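# Stand the cat litter pouch upright with its clip

## Task

Set the cat litter pouch upright near the centre of the table, one of its wide faces turned toward the arms, well away from the pan and the scoop. The clip must finish attached to the pouch and holding it tightly. The pan must still be upright at the end. Close the task yourself by calling finished_scene.

## Robot and tools

Robot: two arms, left_arm and right_arm, each a six-joint arm with a parallel two-finger gripper and a wrist camera. Calibrated root positions in the scene frame: left_arm at (-0.024, +0.244, 0) m with quat_wxyz (1, 0, 0, 0); right_arm at (+0.041, -0.340, 0) m with quat_wxyz (1, 0, 0, 0.012). Gripper fingers point along the gripper's +z axis and close along its y axis. end_effector_position is the spot between the finger pads, roughly 1 cm short of the fingertips.

Frame: every pose, target and reading uses the scene frame. Origin sits at table height midway between the nominal arm bases; +x points out over the table, +z points up, and left_arm is on the +y side (arm names do not match image left/right). Printed hand positions and orientations may be off by a few centimetres, more when the arm reaches far.

Row layout (used by execute_actions and move): 16 plain numbers, always both arms. First left_arm: x, y, z in metres, then qw, qx, qy, qz (w first), then opening; then the same eight for right_arm. x, y, z and the quaternion are absolute poses for that gripper in the scene frame, not offsets. Opening runs from -1 (closed) to +1 (fully open, 0.094 m). To keep an arm still, repeat its last reported position and quaternion plus its desired opening in every row and every call; to keep an orientation steady, reuse one fixed quaternion rather than the drifted value from the latest result. Sending the measured pose can relieve or stop a press. Sending 0 as opening is a real command, so resend the current opening to leave a gripper alone.

execute_actions(actions, cameras): actions is a list of actions; each action is a list of up to 15 rows, each row held for one step of 1/30 s, and a short action repeats its last row to fill 15 steps. An action is rejected for both arms if any target lies over 0.6 m from that gripper's current position along any of the gripper's own axes; the first action is checked against the last reported state. An empty list just returns state and images. cameras selects images: omitted, null or ["all"] gives all, [] gives none; names are cam_high and cam_low (896x504 each).

move(target, speed, blend, opening_speed, blocking, cameras): drives each gripper in a straight line from its current Hand target to the given absolute pose, with no obstacle avoidance and no distance limit. target is one 16-number row or a list of up to 15 rows, all sharing a 10 s cap. speed is m/s per arm path, 0.002 to 0.5, default 0.25 (turn rate up to twice that in rad/s); one value or one per target. blend (m) rounds corners between listed targets; 0 stops at each. opening_speed is how fast the opening command changes, per second on the -1..+1 scale, minimum 0.2; use a low value when squeezing something soft or fragile. Openings of later rows are applied only after arrival and rest. blocking=false returns after about 0.5 s while motion continues; a new move then takes over from the current point. Faster motion means more lag, straying and harder impacts; aiming past a contact presses harder. Avoid paths passing near an arm's own base, which can flip its shoulder posture; route around it.

wait(seconds): 0 to 10 s, arms hold their last commands; a running move continues. stop(): brakes a running move; it needs braking distance. zoom_image(camera, region): camera cam_high or cam_low, region [x0, y0, x1, y1] in pixels from the top-left, at most 504 by 504, from that camera's newest image. read_manual(section): returns licence texts only. finished_scene(scene): ends the present scene, given its integer number; irreversible.

Controller behaviour: each step the commanded pose is clipped to within 100 mm and 20 degrees of the measured pose, then reached by damped inverse kinematics, favouring position. So one action may fall short; the result's Hand target shows where each arm is actually headed, and you must command the rest next. Friction and weight can leave a gripper a centimetre or more off in free air without any contact.

Result lines: per arm, end_effector_position, end_effector_quat_wxyz, Joint positions (last number is finger opening in metres), Joint velocities ("within noise" means at rest), Joint torques (total drive output including weight; joints 1-3 wrap at ±28 N m), grip_measured (opening on the -1..+1 scale, reads slightly wide when empty and up to about 0.064 narrower than a hard held part), Hand target, Tool commands. move adds a "move:" line: done (within 10 mm and 2 degrees, at rest), off_target, moving, held (a check withheld a step or the clearance check stopped the path) or fault, plus limits such as paced (pose clipped) or held. None of these prove contact. The fingers follow commands to their force limit (about 50-64 N per pad), so grip_measured shows no step at touch; on a soft pouch, closing well below first-touch reading crushes it. Release by commanding an opening far above grip_measured.

Motor heat: holding loads, long stretched reaches or pushing at unreachable poses heat motors, even while idle thinking. MOTOR HOT appears at 75 °C; at 90 °C an OVER-TEMPERATURE FAULT folds that arm and it stays idle; at 100 °C it collapses.

Avoid: dropping things or anything leaving the table, letting go of moving parts, fast or hard hits and hard pushes, arms striking each other (the clearance check does not guard gripper-to-gripper contact), tipping the pan, and arm stops. Loose objects may occasionally be nudged by outside pushes.

Each tool is called after "Emit:" by a JSON object that holds its "method" and its "body", one argument or row to a line.

## Session

Emit:
{"method": "execute_actions", "body": {
  "actions": []
}}

Scene clock: 0.00 s.
left_arm: end_effector_position=(+0.1627, +0.4608, +0.1695) grip_measured=+1.000 end_effector_quat_wxyz=(-0.234, +0.685, -0.486, -0.490) | right_arm: end_effector_position=(+0.1356, -0.1588, +0.1164) grip_measured=+1.000 end_effector_quat_wxyz=(+0.373, -0.231, +0.889, +0.133)
Joint positions: left_arm=[0.27 1.752 1.216 -1.516 -1.089 -1.931 0.094] | right_arm=[1.654 0.743 0.521 -0.887 0.697 1 0.094]
Joint velocities: within noise
Joint torques (N m): no reading
Motor temperatures (°C): left_arm=[30 33 35 31 29 30 28] | right_arm=[27 36 33 30 26 27 28]
Heat: left arm: 35 °C; right arm: 36 °C.
Hand target: left_arm +0.1640, +0.4623, +0.1738; -0.242, +0.684, -0.483, -0.490 | right_arm +0.1377, -0.1597, +0.1200; +0.380, -0.228, +0.887, +0.132
Tool commands: left_gripper/opening=+1.0 right_gripper/opening=+1.0

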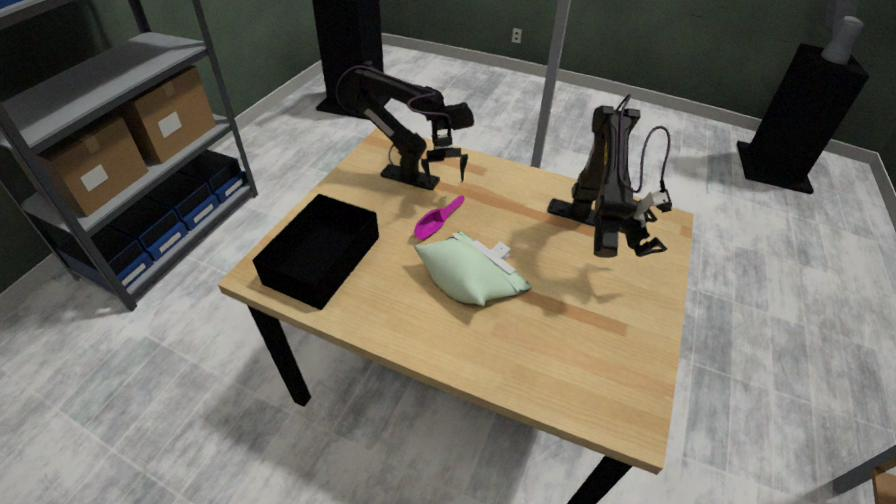

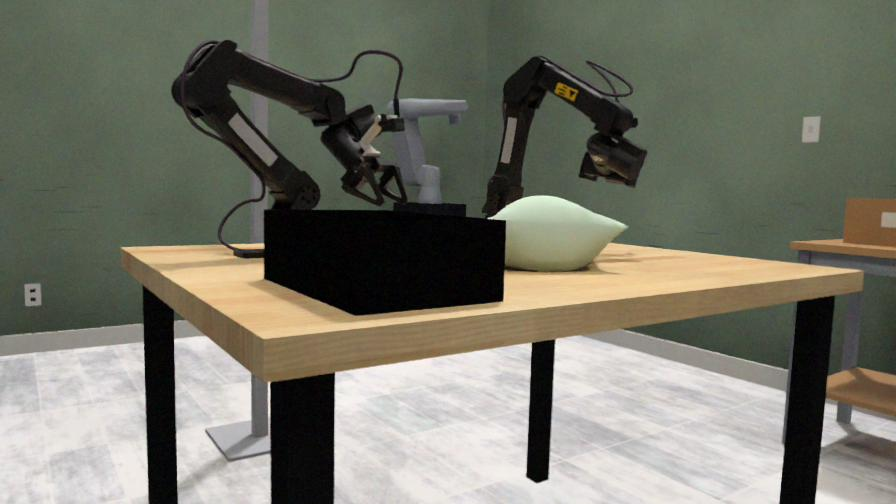

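Emit:
{"method": "zoom_image", "body": {
  "camera": "cam_high",
  "region": [380, 170, 600, 330]
}}

Emit:
{"method": "zoom_image", "body": {
  "camera": "cam_high",
  "region": [230, 100, 734, 480]
}}

Emit:
{"method": "zoom_image", "body": {
  "camera": "cam_low",
  "region": [450, 120, 750, 320]
}}

Scaled by 2.291.

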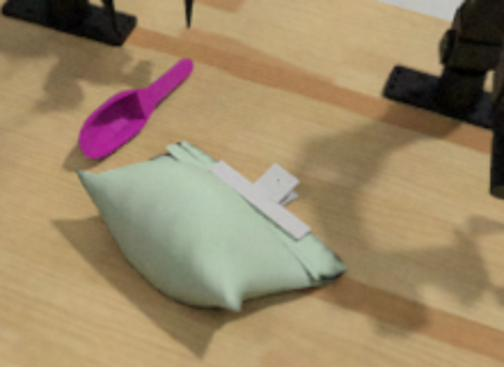

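Scaled by 1.000.

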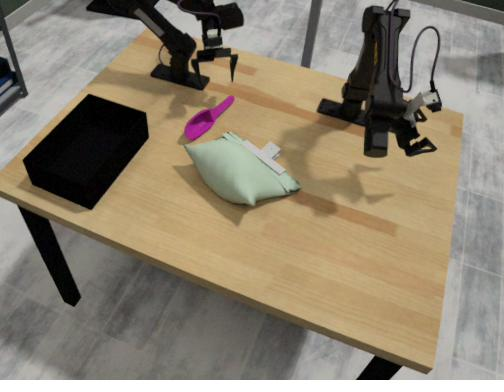

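Scaled by 1.680.

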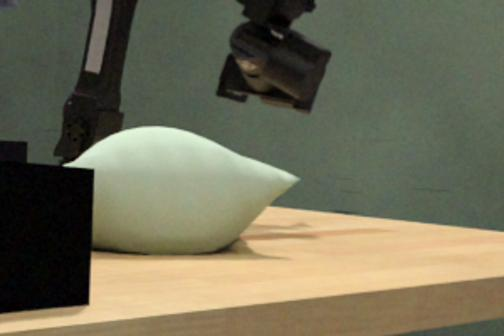

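Emit:
{"method": "zoom_image", "body": {
  "camera": "cam_high",
  "region": [400, 220, 540, 320]
}}

Emit:
{"method": "zoom_image", "body": {
  "camera": "cam_high",
  "region": [440, 225, 540, 305]
}}

Emit:
{"method": "zoom_image", "body": {
  "camera": "cam_high",
  "region": [470, 235, 520, 275]
}}

Scaled by 3.600.

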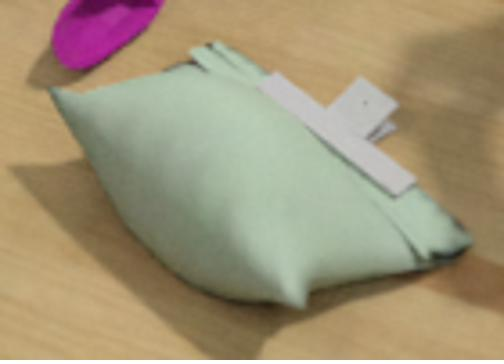

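Scaled by 5.040.

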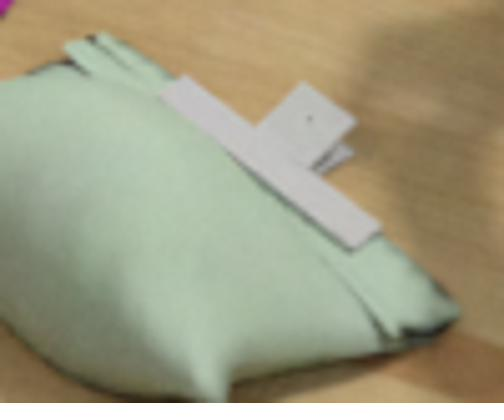

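Scaled by 10.080.

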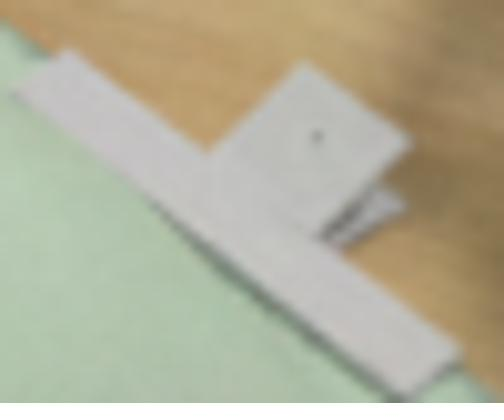

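Emit:
{"method": "zoom_image", "body": {
  "camera": "cam_high",
  "region": [370, 90, 490, 210]
}}

Emit:
{"method": "zoom_image", "body": {
  "camera": "cam_high",
  "region": [540, 120, 700, 270]
}}

Scaled by 4.200.

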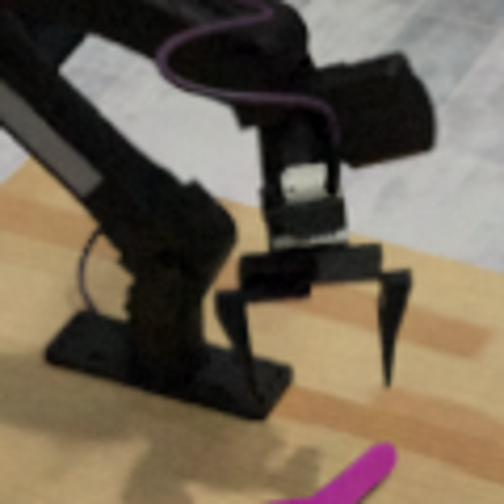

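Scaled by 3.150.

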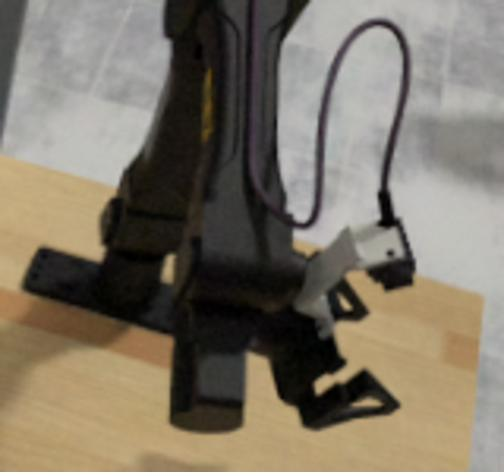

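Emit:
{"method": "zoom_image", "body": {
  "camera": "cam_low",
  "region": [480, 180, 640, 280]
}}

Scaled by 3.150.

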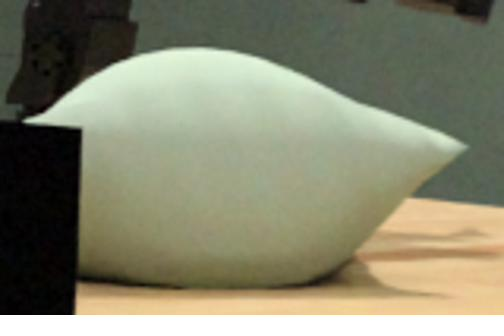

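Emit:
{"method": "zoom_image", "body": {
  "camera": "cam_high",
  "region": [200, 260, 280, 320]
}}

Emit:
{"method": "zoom_image", "body": {
  "camera": "cam_high",
  "region": [630, 430, 700, 490]
}}

Emit:
{"method": "zoom_image", "body": {
  "camera": "cam_high",
  "region": [650, 180, 730, 240]
}}

Emit:
{"method": "zoom_image", "body": {
  "camera": "cam_high",
  "region": [340, 110, 420, 170]
}}

Scaled by 6.300.

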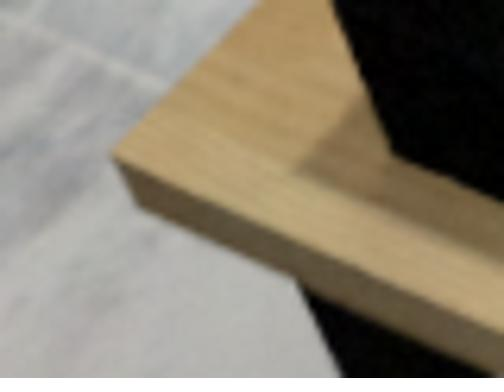

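Scaled by 7.200.

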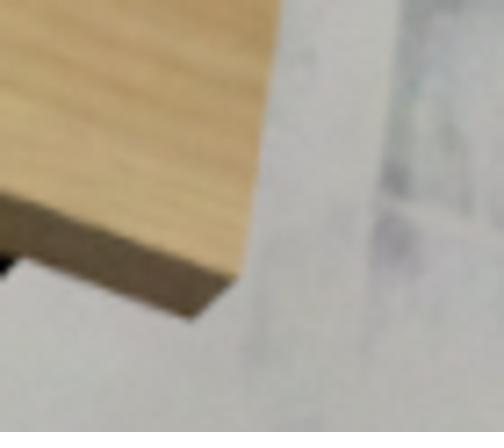

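Scaled by 6.300.

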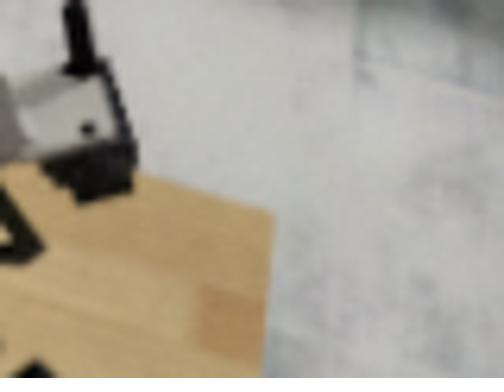

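Scaled by 6.300.

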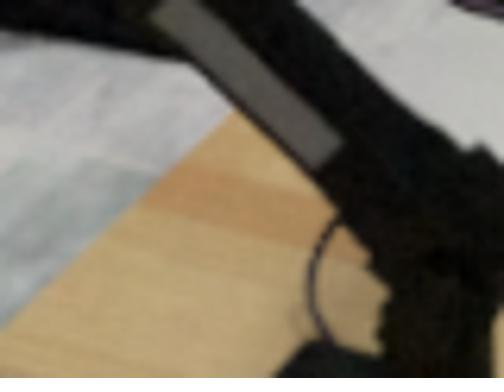

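Emit:
{"method": "move", "body": {
  "target": [0.36, 0.34, 0.22, 0, 0, 1, 0, -0.9, 0.25, -0.22, 0.25, 0, 0, 1, 0, -0.9],
  "speed": 0.2
}}

Scene clock: 11.33 s.
left_arm: end_effector_position=(+0.3570, +0.3385, +0.2195) grip_measured=-0.899 end_effector_quat_wxyz=(+0.081, +0.000, +0.996, +0.025) | right_arm: end_effector_position=(+0.2478, -0.2196, +0.2429) grip_measured=-0.898 end_effector_quat_wxyz=(+0.100, +0.000, +0.993, +0.057)
Joint positions: left_arm=[0.235 1.96 2.134 -1.576 -0.011 0.237 0.005] | right_arm=[0.499 1.324 1.536 -1.551 0.002 0.523 0.005]
Joint velocities: within noise
Joint torques (N m): left_arm=[0.59 -7.43 8.27 0.6 0.08 0.06] | right_arm=[-0.68 -3.04 8.14 0.5 -0.13 -0.14]
Motor temperatures (°C): left_arm=[30 34 37 31 29 30 28] | right_arm=[27 36 35 30 26 27 28]
Heat: left arm: 37 °C; right arm: 36 °C.
Hand target: left_arm +0.3597, +0.3400, +0.2195; +0.081, +0.000, +0.997, +0.020 | right_arm +0.2501, -0.2200, +0.2492; +0.106, +0.000, +0.993, +0.060
Off the commanded pose: left_arm 0.003 m, 10 deg | right_arm 0.007 m, 13 deg.
joint sent to its limit (left arm) — joint 4 (wrist pitch), lower limit. The joint targets are off in orientation, not in position.
joint sent to its limit (right arm) — joint 4 (wrist pitch), lower limit. The joint targets are off in orientation, not in position.
move: off_target (left_arm, right_arm)

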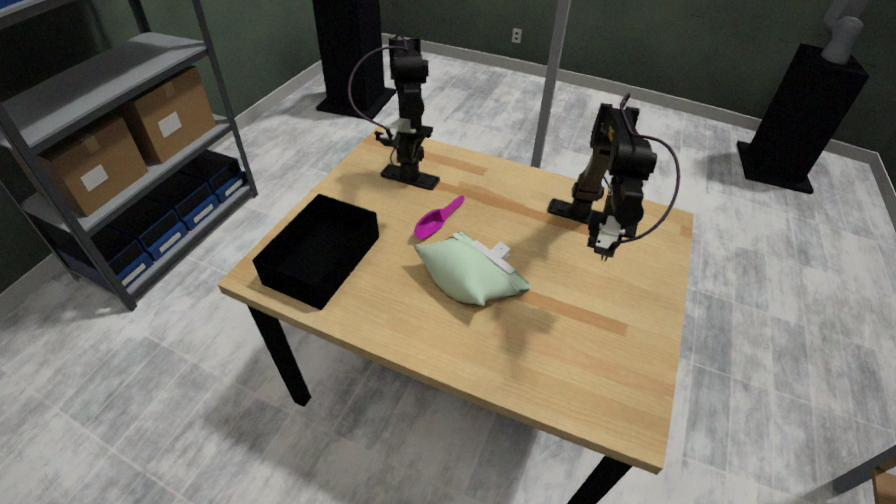

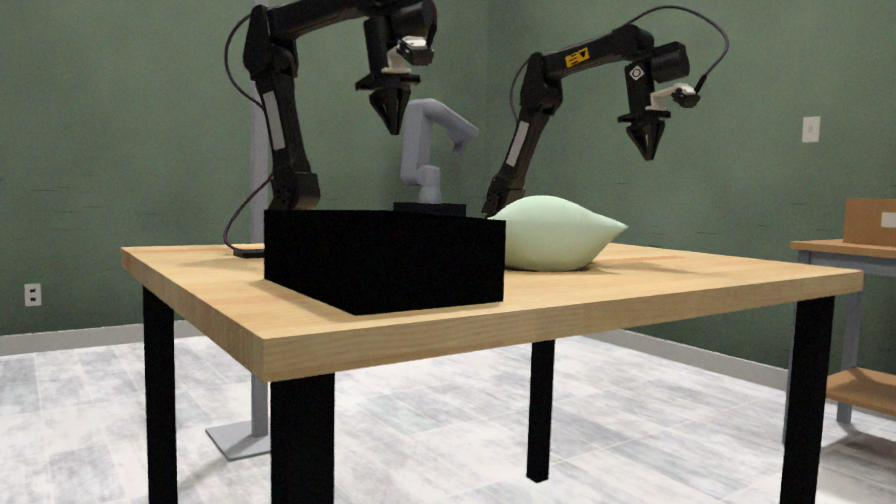

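Emit:
{"method": "zoom_image", "body": {
  "camera": "cam_high",
  "region": [580, 210, 650, 270]
}}

Emit:
{"method": "zoom_image", "body": {
  "camera": "cam_high",
  "region": [370, 110, 440, 170]
}}

Emit:
{"method": "zoom_image", "body": {
  "camera": "cam_low",
  "region": [610, 90, 710, 170]
}}

Emit:
{"method": "zoom_image", "body": {
  "camera": "cam_low",
  "region": [350, 60, 450, 140]
}}

Scaled by 7.200.

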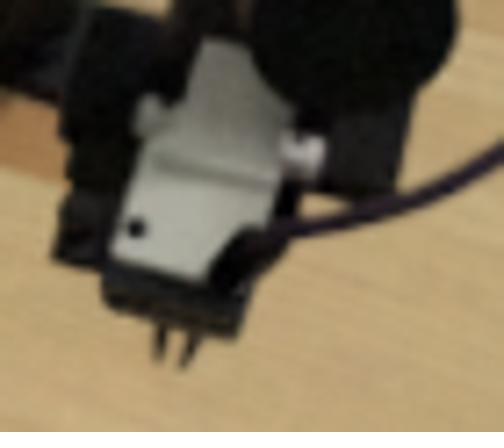

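Scaled by 7.200.

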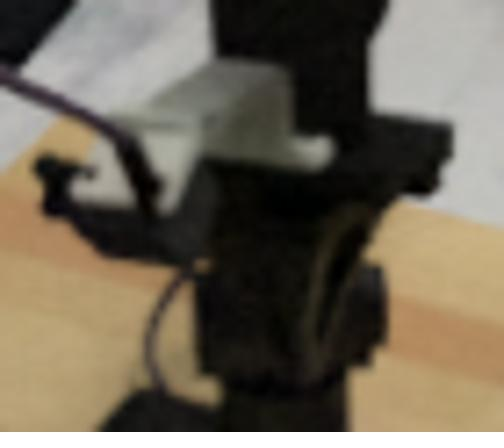

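Scaled by 5.040.

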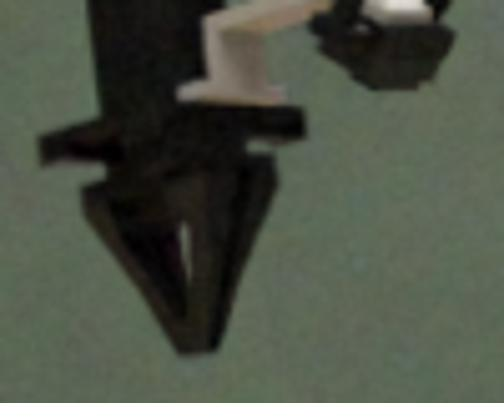

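Scaled by 5.040.

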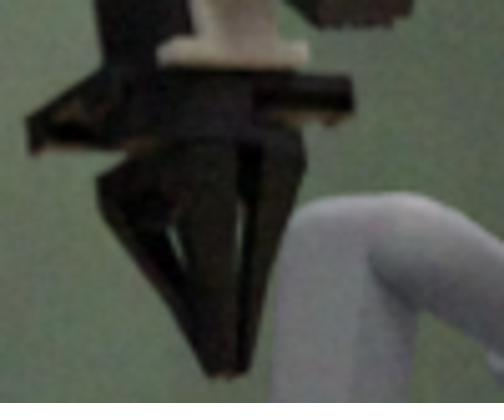

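Emit:
{"method": "move", "body": {
  "target": [0.34, 0.24, 0.12, 0, 0, 1, 0, -0.9, 0.22, -0.12, 0.14, 0, 0, 1, 0, -0.9],
  "speed": 0.15
}}

Emit:
{"method": "zoom_image", "body": {
  "camera": "cam_high",
  "region": [400, 120, 600, 300]
}}

Emit:
{"method": "zoom_image", "body": {
  "camera": "cam_low",
  "region": [380, 120, 660, 280]
}}

Scene clock: 13.50 s.
left_arm: end_effector_position=(+0.3386, +0.2409, +0.1148) grip_measured=-0.899 end_effector_quat_wxyz=(-0.015, +0.003, +1.000, +0.003) | right_arm: end_effector_position=(+0.2208, -0.1205, +0.1449) grip_measured=-0.898 end_effector_quat_wxyz=(+0.001, -0.001, +1.000, +0.003)
Joint positions: left_arm=[-0.014 1.951 1.708 -1.358 -0.005 -0.008 0.005] | right_arm=[0.855 1.61 1.413 -1.368 -0.002 0.876 0.005]
Joint velocities: within noise
Joint torques (N m): left_arm=[0.1 -10.67 5.16 0.56 0.01 -0.06] | right_arm=[0.39 -6 4.75 0.25 -0.05 0.06]
Motor temperatures (°C): left_arm=[30 35 37 31 29 30 28] | right_arm=[27 36 35 30 26 27 28]
Heat: left arm: 37 °C; right arm: 36 °C.
Hand target: left_arm +0.3400, +0.2400, +0.1200; +0.000, +0.000, +1.000, +0.000 | right_arm +0.2200, -0.1200, +0.1401; +0.000, +0.000, +1.000, +0.000
Off the commanded pose: left_arm 0.005 m, 2 deg | right_arm 0.005 m, 0 deg.
move: done

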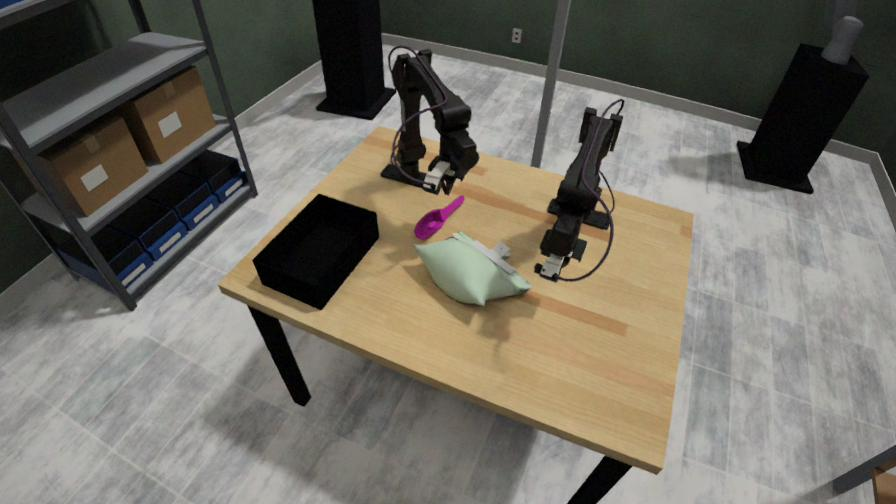

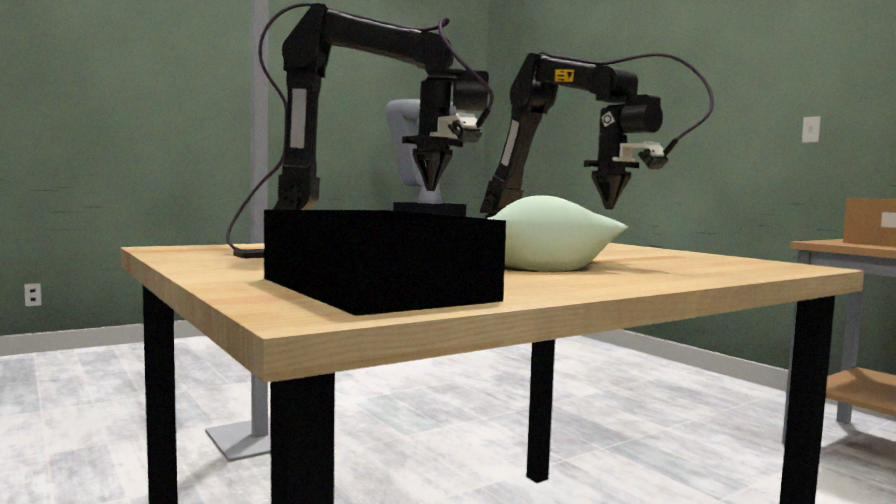

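Scaled by 2.520.

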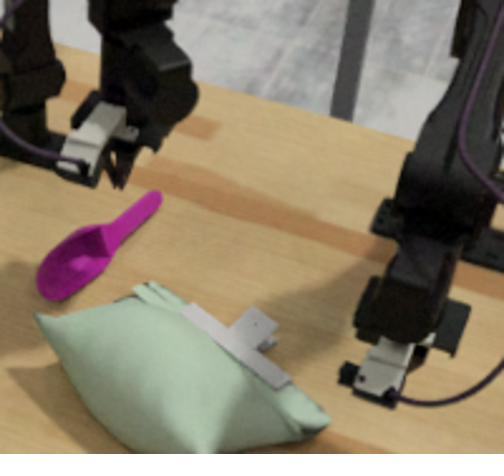

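Scaled by 1.800.

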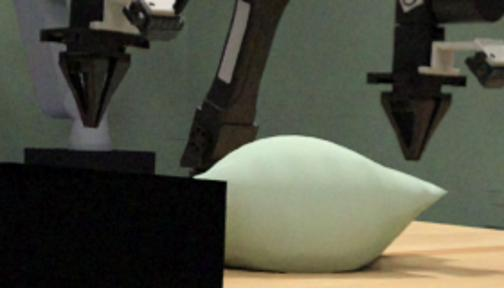

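Emit:
{"method": "move", "body": {
  "target": [0.45, 0.32, 0.05, 0, 0.7071, -0.7071, 0, -0.9, 0.20, -0.05, 0.06, 0, 0.7071, -0.7071, 0, -0.9],
  "speed": 0.15,
  "cameras": ["cam_high", "cam_low"]
}}

Emit:
{"method": "zoom_image", "body": {
  "camera": "cam_high",
  "region": [420, 140, 640, 310]
}}

Emit:
{"method": "zoom_image", "body": {
  "camera": "cam_low",
  "region": [400, 120, 700, 280]
}}

Scene clock: 19.93 s.
left_arm: end_effector_position=(+0.4505, +0.3171, +0.0556) grip_measured=-0.899 end_effector_quat_wxyz=(-0.008, +0.703, -0.711, +0.006) | right_arm: end_effector_position=(+0.2029, -0.0492, +0.0693) grip_measured=-0.898 end_effector_quat_wxyz=(-0.008, +0.702, -0.712, -0.003)
Joint positions: left_arm=[0.151 2.453 2.283 -1.381 0 -1.408 0.005] | right_arm=[1.034 1.812 1.343 -1.085 -0.002 -0.499 0.005]
Joint velocities: within noise
Joint torques (N m): left_arm=[0.68 -10.66 8.58 0.3 -0.05 -0.06] | right_arm=[0.31 -7.05 4.4 0.32 -0.03 -0.11]
Motor temperatures (°C): left_arm=[30 37 38 31 29 30 28] | right_arm=[27 37 35 30 26 27 28]
Heat: left arm: 38 °C; right arm: 37 °C.
Hand target: left_arm +0.4498, +0.3200, +0.0500; -0.001, +0.707, -0.707, +0.000 | right_arm +0.1999, -0.0503, +0.0601; +0.000, +0.707, -0.707, +0.000
Off the commanded pose: left_arm 0.006 m, 1 deg | right_arm 0.010 m, 1 deg.
move: done

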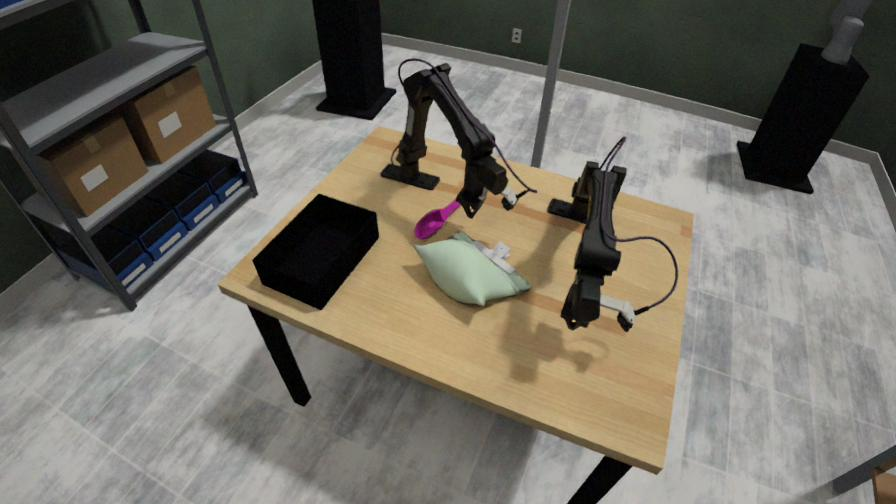

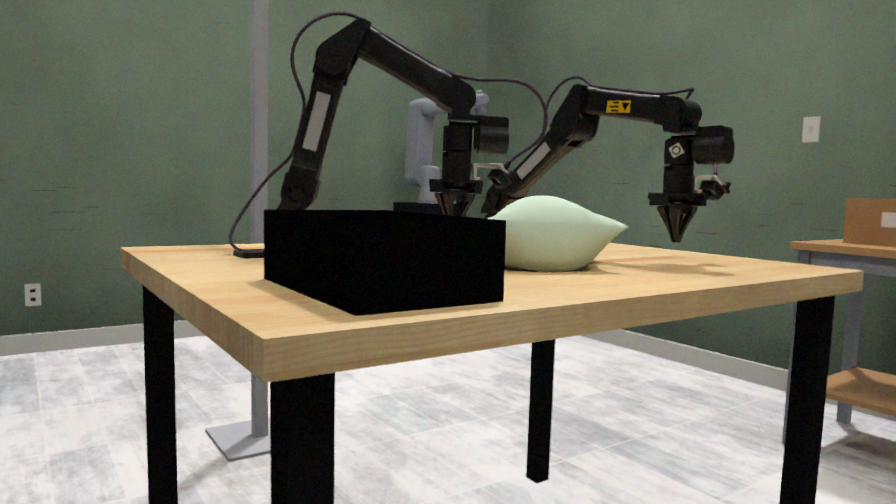

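Scaled by 2.291.

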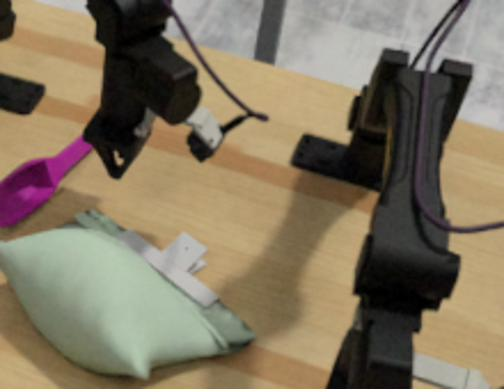

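Scaled by 1.680.

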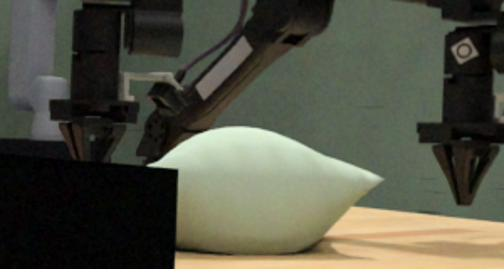

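Emit:
{"method": "zoom_image", "body": {
  "camera": "cam_high",
  "region": [540, 270, 640, 340]
}}

Emit:
{"method": "move", "body": {
  "target": [0.60, 0.15, 0.10, 0, 0.7071, -0.7071, 0, -0.9, 0.22, 0.0, 0.12, 0, 0.7071, -0.7071, 0, -0.9],
  "speed": 0.15
}}

Emit:
{"method": "zoom_image", "body": {
  "camera": "cam_high",
  "region": [460, 330, 600, 430]
}}

Emit:
{"method": "zoom_image", "body": {
  "camera": "cam_high",
  "region": [430, 160, 570, 260]
}}

Emit:
{"method": "zoom_image", "body": {
  "camera": "cam_low",
  "region": [440, 100, 700, 260]
}}

Scaled by 5.040.

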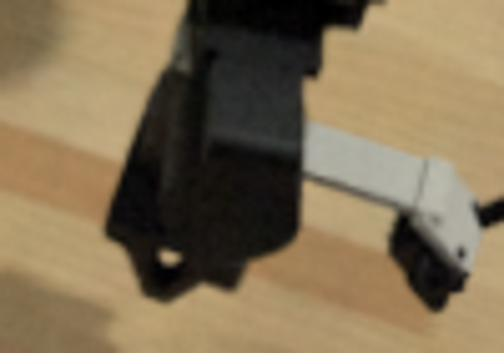

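Scene clock: 22.50 s.
left_arm: end_effector_position=(+0.5948, +0.1475, +0.1074) grip_measured=-0.899 end_effector_quat_wxyz=(-0.161, +0.677, -0.684, +0.221) | right_arm: end_effector_position=(+0.2200, -0.0056, +0.1198) grip_measured=-0.898 end_effector_quat_wxyz=(+0.000, +0.706, -0.708, -0.001)
Joint positions: left_arm=[-0.156 2.715 2.843 -1.145 0.002 -1.717 0.005] | right_arm=[1.051 1.989 1.782 -1.364 -0.002 -0.494 0.005]
Joint velocities: within noise
Joint torques (N m): left_arm=[0.38 -12.3 9.01 1.46 0 0.01] | right_arm=[0.5 -8.25 8.05 0.08 -0.05 0.04]
Motor temperatures (°C): left_arm=[30 38 39 31 29 30 28] | right_arm=[27 37 35 30 26 27 28]
Heat: left arm: 39 °C; right arm: 37 °C.
Hand target: left_arm +0.5990, +0.1503, +0.0998; -0.163, +0.679, -0.681, +0.221 | right_arm +0.2199, -0.0001, +0.1200; +0.000, +0.707, -0.707, +0.000
Off the commanded pose: left_arm 0.009 m, 32 deg; orientation clipped | right_arm 0.006 m, 0 deg.
elbow stopped short (left arm): the move would have taken joint 3 (elbow) straighter than the controller allows.
move: off_target (left_arm); limits=paced

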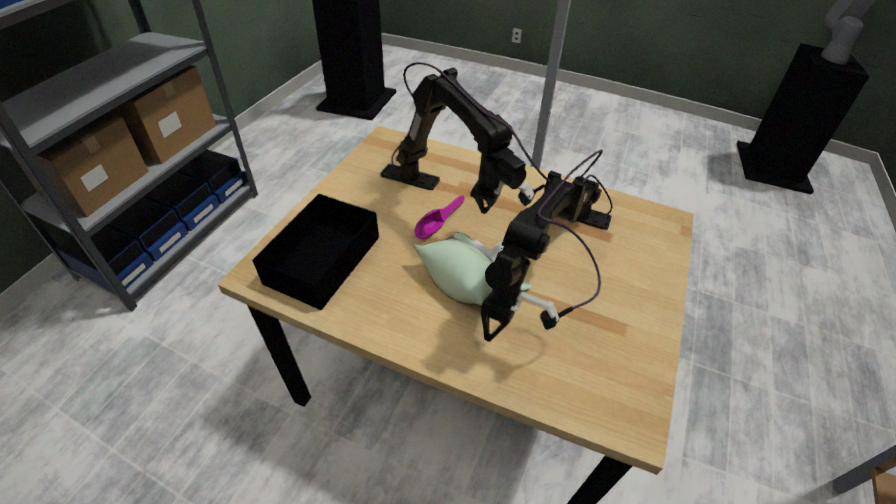

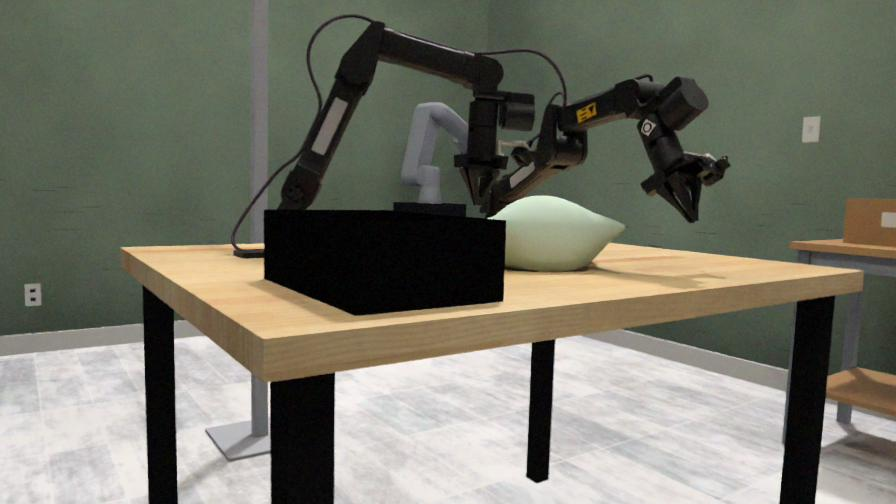

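Scaled by 3.600.

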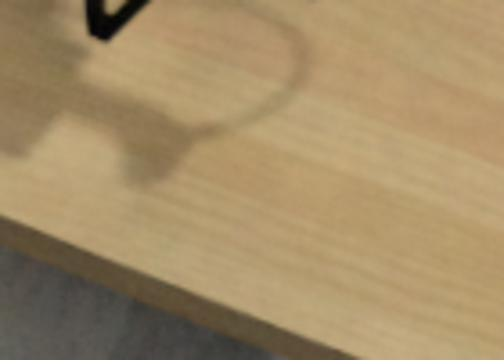

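Scaled by 3.600.

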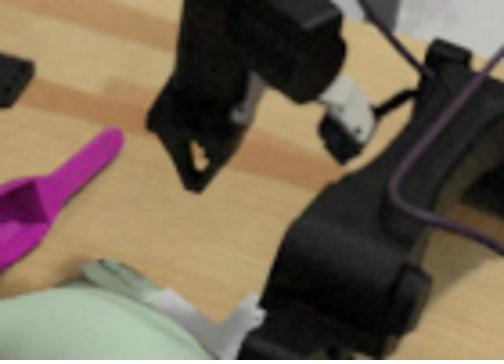

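Scaled by 1.938.

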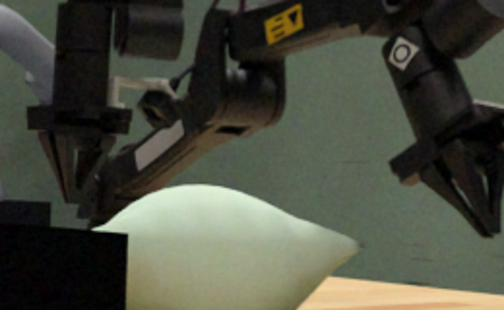

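Emit:
{"method": "zoom_image", "body": {
  "camera": "cam_high",
  "region": [540, 170, 640, 250]
}}

Emit:
{"method": "zoom_image", "body": {
  "camera": "cam_high",
  "region": [360, 130, 460, 210]
}}

Scaled by 5.040.

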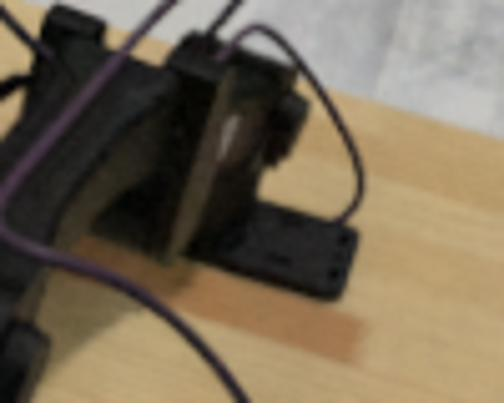

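Scaled by 5.040.

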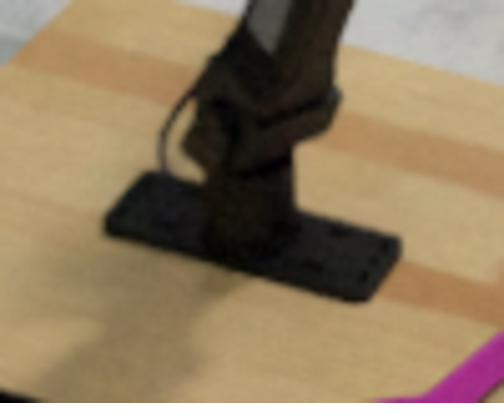

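Emit:
{"method": "zoom_image", "body": {
  "camera": "cam_high",
  "region": [440, 120, 560, 190]
}}

Emit:
{"method": "zoom_image", "body": {
  "camera": "cam_high",
  "region": [350, 100, 450, 160]
}}

Emit:
{"method": "zoom_image", "body": {
  "camera": "cam_low",
  "region": [220, 320, 340, 400]
}}

Emit:
{"method": "zoom_image", "body": {
  "camera": "cam_low",
  "region": [790, 240, 890, 310]
}}

Emit:
{"method": "zoom_image", "body": {
  "camera": "cam_low",
  "region": [100, 220, 220, 300]
}}

Scaled by 4.200.

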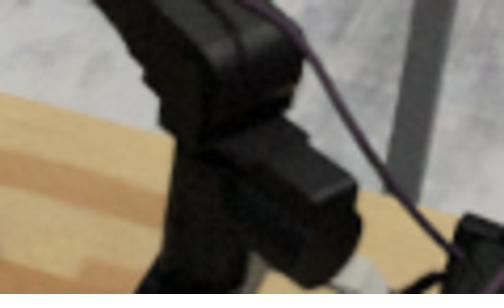

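Scaled by 5.040.

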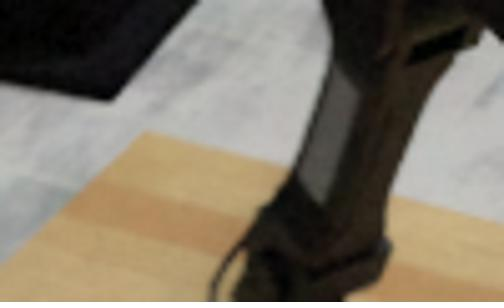

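Scaled by 4.200.

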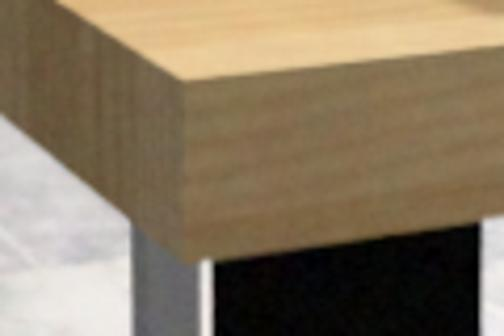

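Scaled by 5.040.

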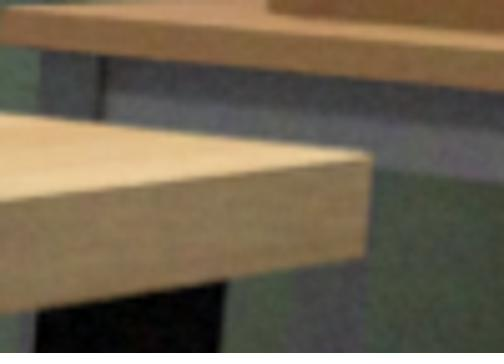

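Scaled by 4.200.

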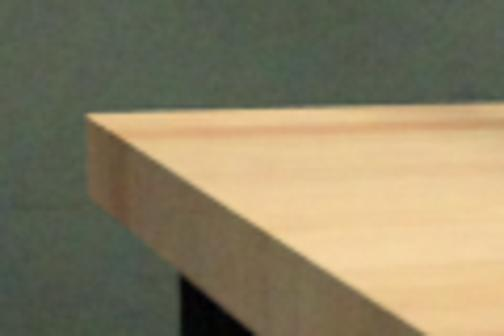

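Emit:
{"method": "zoom_image", "body": {
  "camera": "cam_low",
  "region": [600, 220, 740, 290]
}}

Emit:
{"method": "zoom_image", "body": {
  "camera": "cam_low",
  "region": [210, 180, 350, 280]
}}

Scaled by 3.600.

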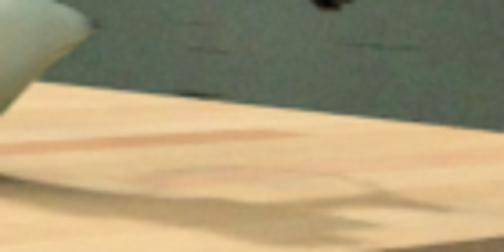

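Scaled by 3.600.

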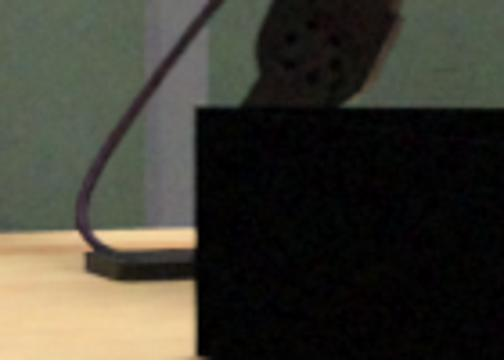

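Emit:
{"method": "move", "body": {
  "target": [
    [0.50, 0.24, 0.24, -0.01, 0.70, -0.71, 0.01, -0.9, 0.22, -0.04, 0.17, 0.0, 0.7071, -0.7071, 0, -0.9],
    [0.31, 0.20, 0.20, 0.2806, -0.486, 0.7167, -0.4138, 0.0, 0.225, -0.07, 0.17, -0.4217, 0.7304, -0.4654, 0.2686, 0.0]
  ],
  "speed": 0.2,
  "blend": 0.03
}}

Scene clock: 36.87 s.
left_arm: end_effector_position=(+0.3119, +0.1990, +0.1996) grip_measured=-0.002 end_effector_quat_wxyz=(+0.275, -0.492, +0.716, -0.412) | right_arm: end_effector_position=(+0.2263, -0.0667, +0.1703) grip_measured=-0.002 end_effector_quat_wxyz=(-0.416, +0.734, -0.464, +0.268)
Joint positions: left_arm=[0.056 1.027 0.725 -0.277 0.373 -1.35 0.047] | right_arm=[1.323 1.166 0.721 -0.324 0.747 -0.997 0.047]
Joint velocities: within noise
Joint torques (N m): left_arm=[0.43 -3.26 6.46 1.97 0.17 0.08] | right_arm=[0.64 -4.75 5.15 1.46 0.33 0.05]
Motor temperatures (°C): left_arm=[30 43 40 32 29 30 28] | right_arm=[27 40 35 30 26 27 28]
Heat: left arm: 43 °C; right arm: 40 °C.
Hand target: left_arm +0.3100, +0.2000, +0.1999; +0.281, -0.486, +0.717, -0.414 | right_arm +0.2251, -0.0699, +0.1700; -0.422, +0.730, -0.466, +0.269
Off the commanded pose: left_arm 0.002 m, 1 deg | right_arm 0.004 m, 1 deg.
elbow stopped short (left arm): the move would have taken joint 3 (elbow) straighter than the controller allows.
move: done; limits=paced

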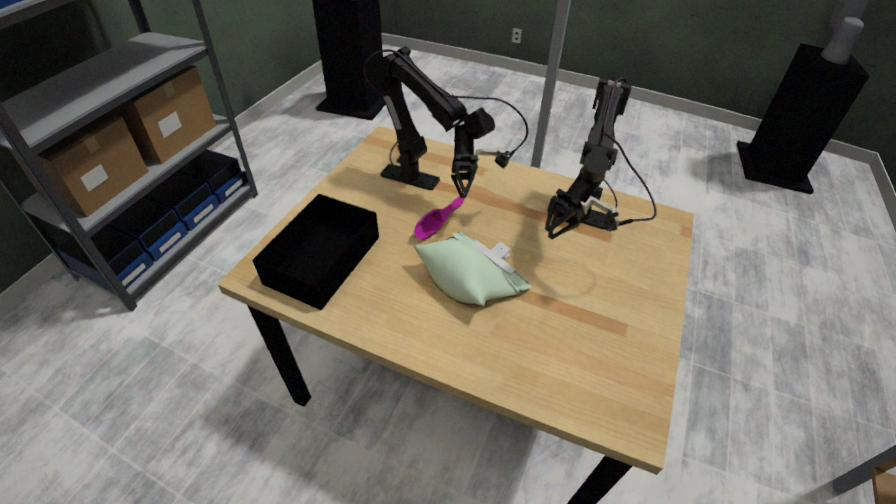

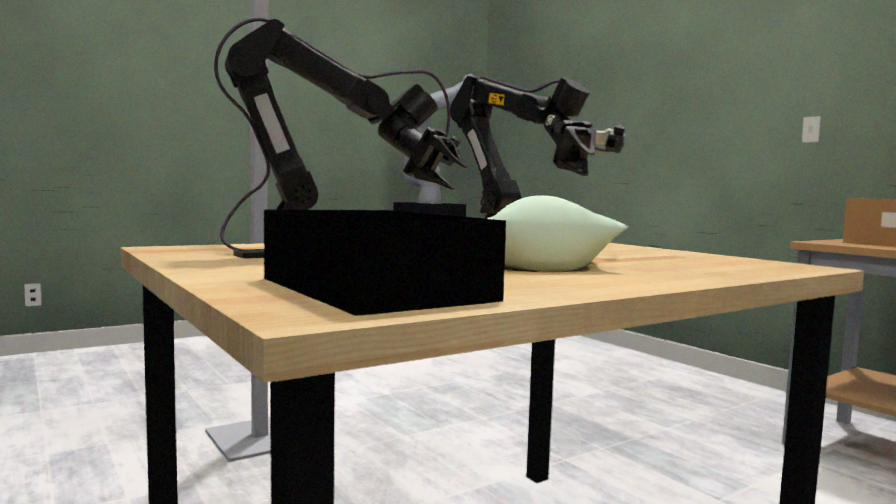

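Emit:
{"method": "zoom_image", "body": {
  "camera": "cam_high",
  "region": [520, 150, 640, 250]
}}

Emit:
{"method": "zoom_image", "body": {
  "camera": "cam_high",
  "region": [420, 130, 540, 230]
}}

Scaled by 4.200.

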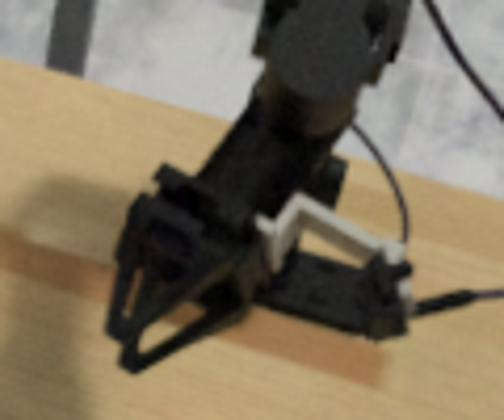

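Scaled by 4.200.

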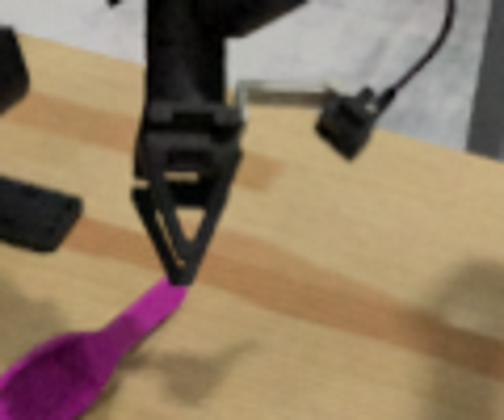

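Emit:
{"method": "move", "body": {
  "target": [
    [0.300, 0.183, 0.09, 0.3011, -0.4724, 0.6986, -0.4450, -0.25, 0.225, -0.07, 0.17, -0.4217, 0.7304, -0.4654, 0.2686, -0.25],
    [0.300, 0.183, 0.045, 0.3011, -0.4724, 0.6986, -0.4450, -0.25, 0.225, -0.07, 0.17, -0.4217, 0.7304, -0.4654, 0.2686, -0.25]
  ],
  "speed": 0.1
}}

Emit:
{"method": "zoom_image", "body": {
  "camera": "cam_high",
  "region": [470, 190, 600, 310]
}}

Scene clock: 41.97 s.
left_arm: end_effector_position=(+0.3032, +0.1837, +0.0495) grip_measured=-0.248 end_effector_quat_wxyz=(+0.303, -0.471, +0.696, -0.449) | right_arm: end_effector_position=(+0.2263, -0.0666, +0.1703) grip_measured=-0.248 end_effector_quat_wxyz=(-0.416, +0.734, -0.464, +0.268)
Joint positions: left_arm=[-0.005 1.518 0.147 0.917 0.342 -1.41 0.035] | right_arm=[1.323 1.166 0.721 -0.324 0.747 -0.997 0.035]
Joint velocities: within noise
Joint torques (N m): left_arm=[-0.51 -2.63 3.75 2.05 -0.04 0.03] | right_arm=[0.4 -4.66 5.29 1.44 0.38 0.03]
Motor temperatures (°C): left_arm=[30 39 39 33 29 30 28] | right_arm=[27 40 35 32 26 27 28]
Heat: left arm: 39 °C; right arm: 40 °C.
Hand target: left_arm +0.3000, +0.1831, +0.0451; +0.301, -0.472, +0.699, -0.445 | right_arm +0.2250, -0.0699, +0.1700; -0.422, +0.730, -0.466, +0.268
Off the commanded pose: left_arm 0.006 m, 1 deg | right_arm 0.004 m, 1 deg.
move: done

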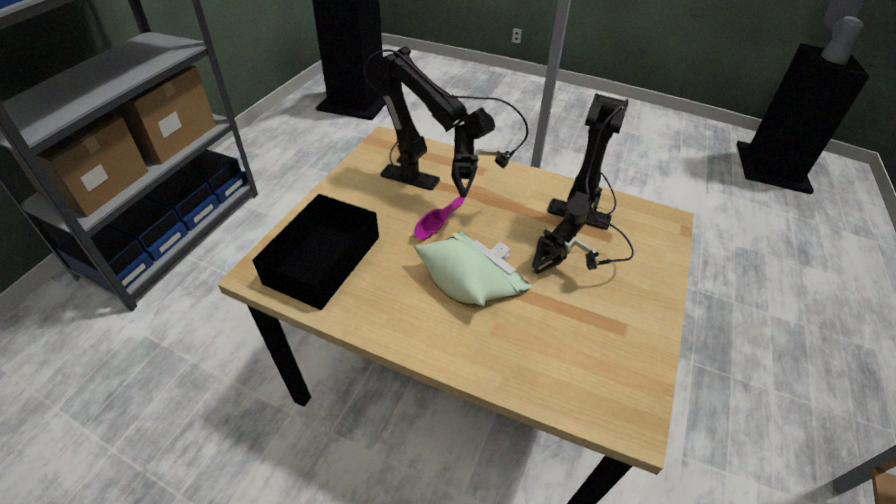

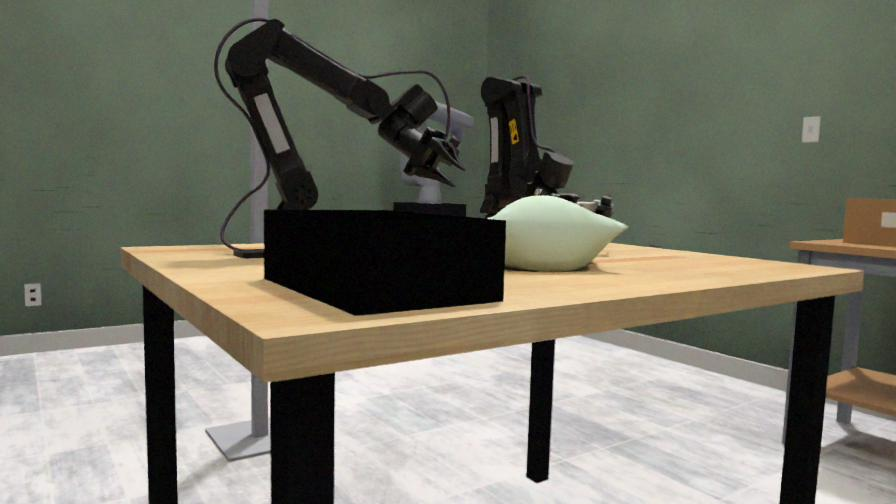

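Scaled by 3.877.

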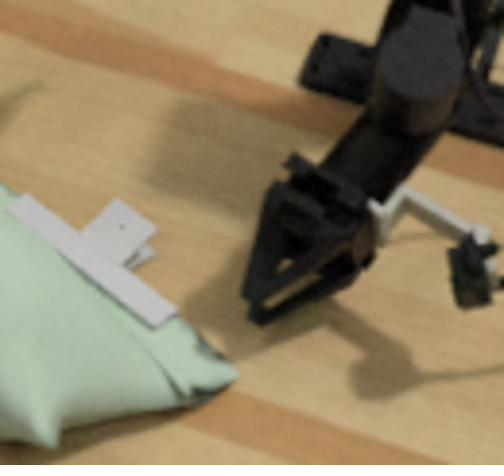

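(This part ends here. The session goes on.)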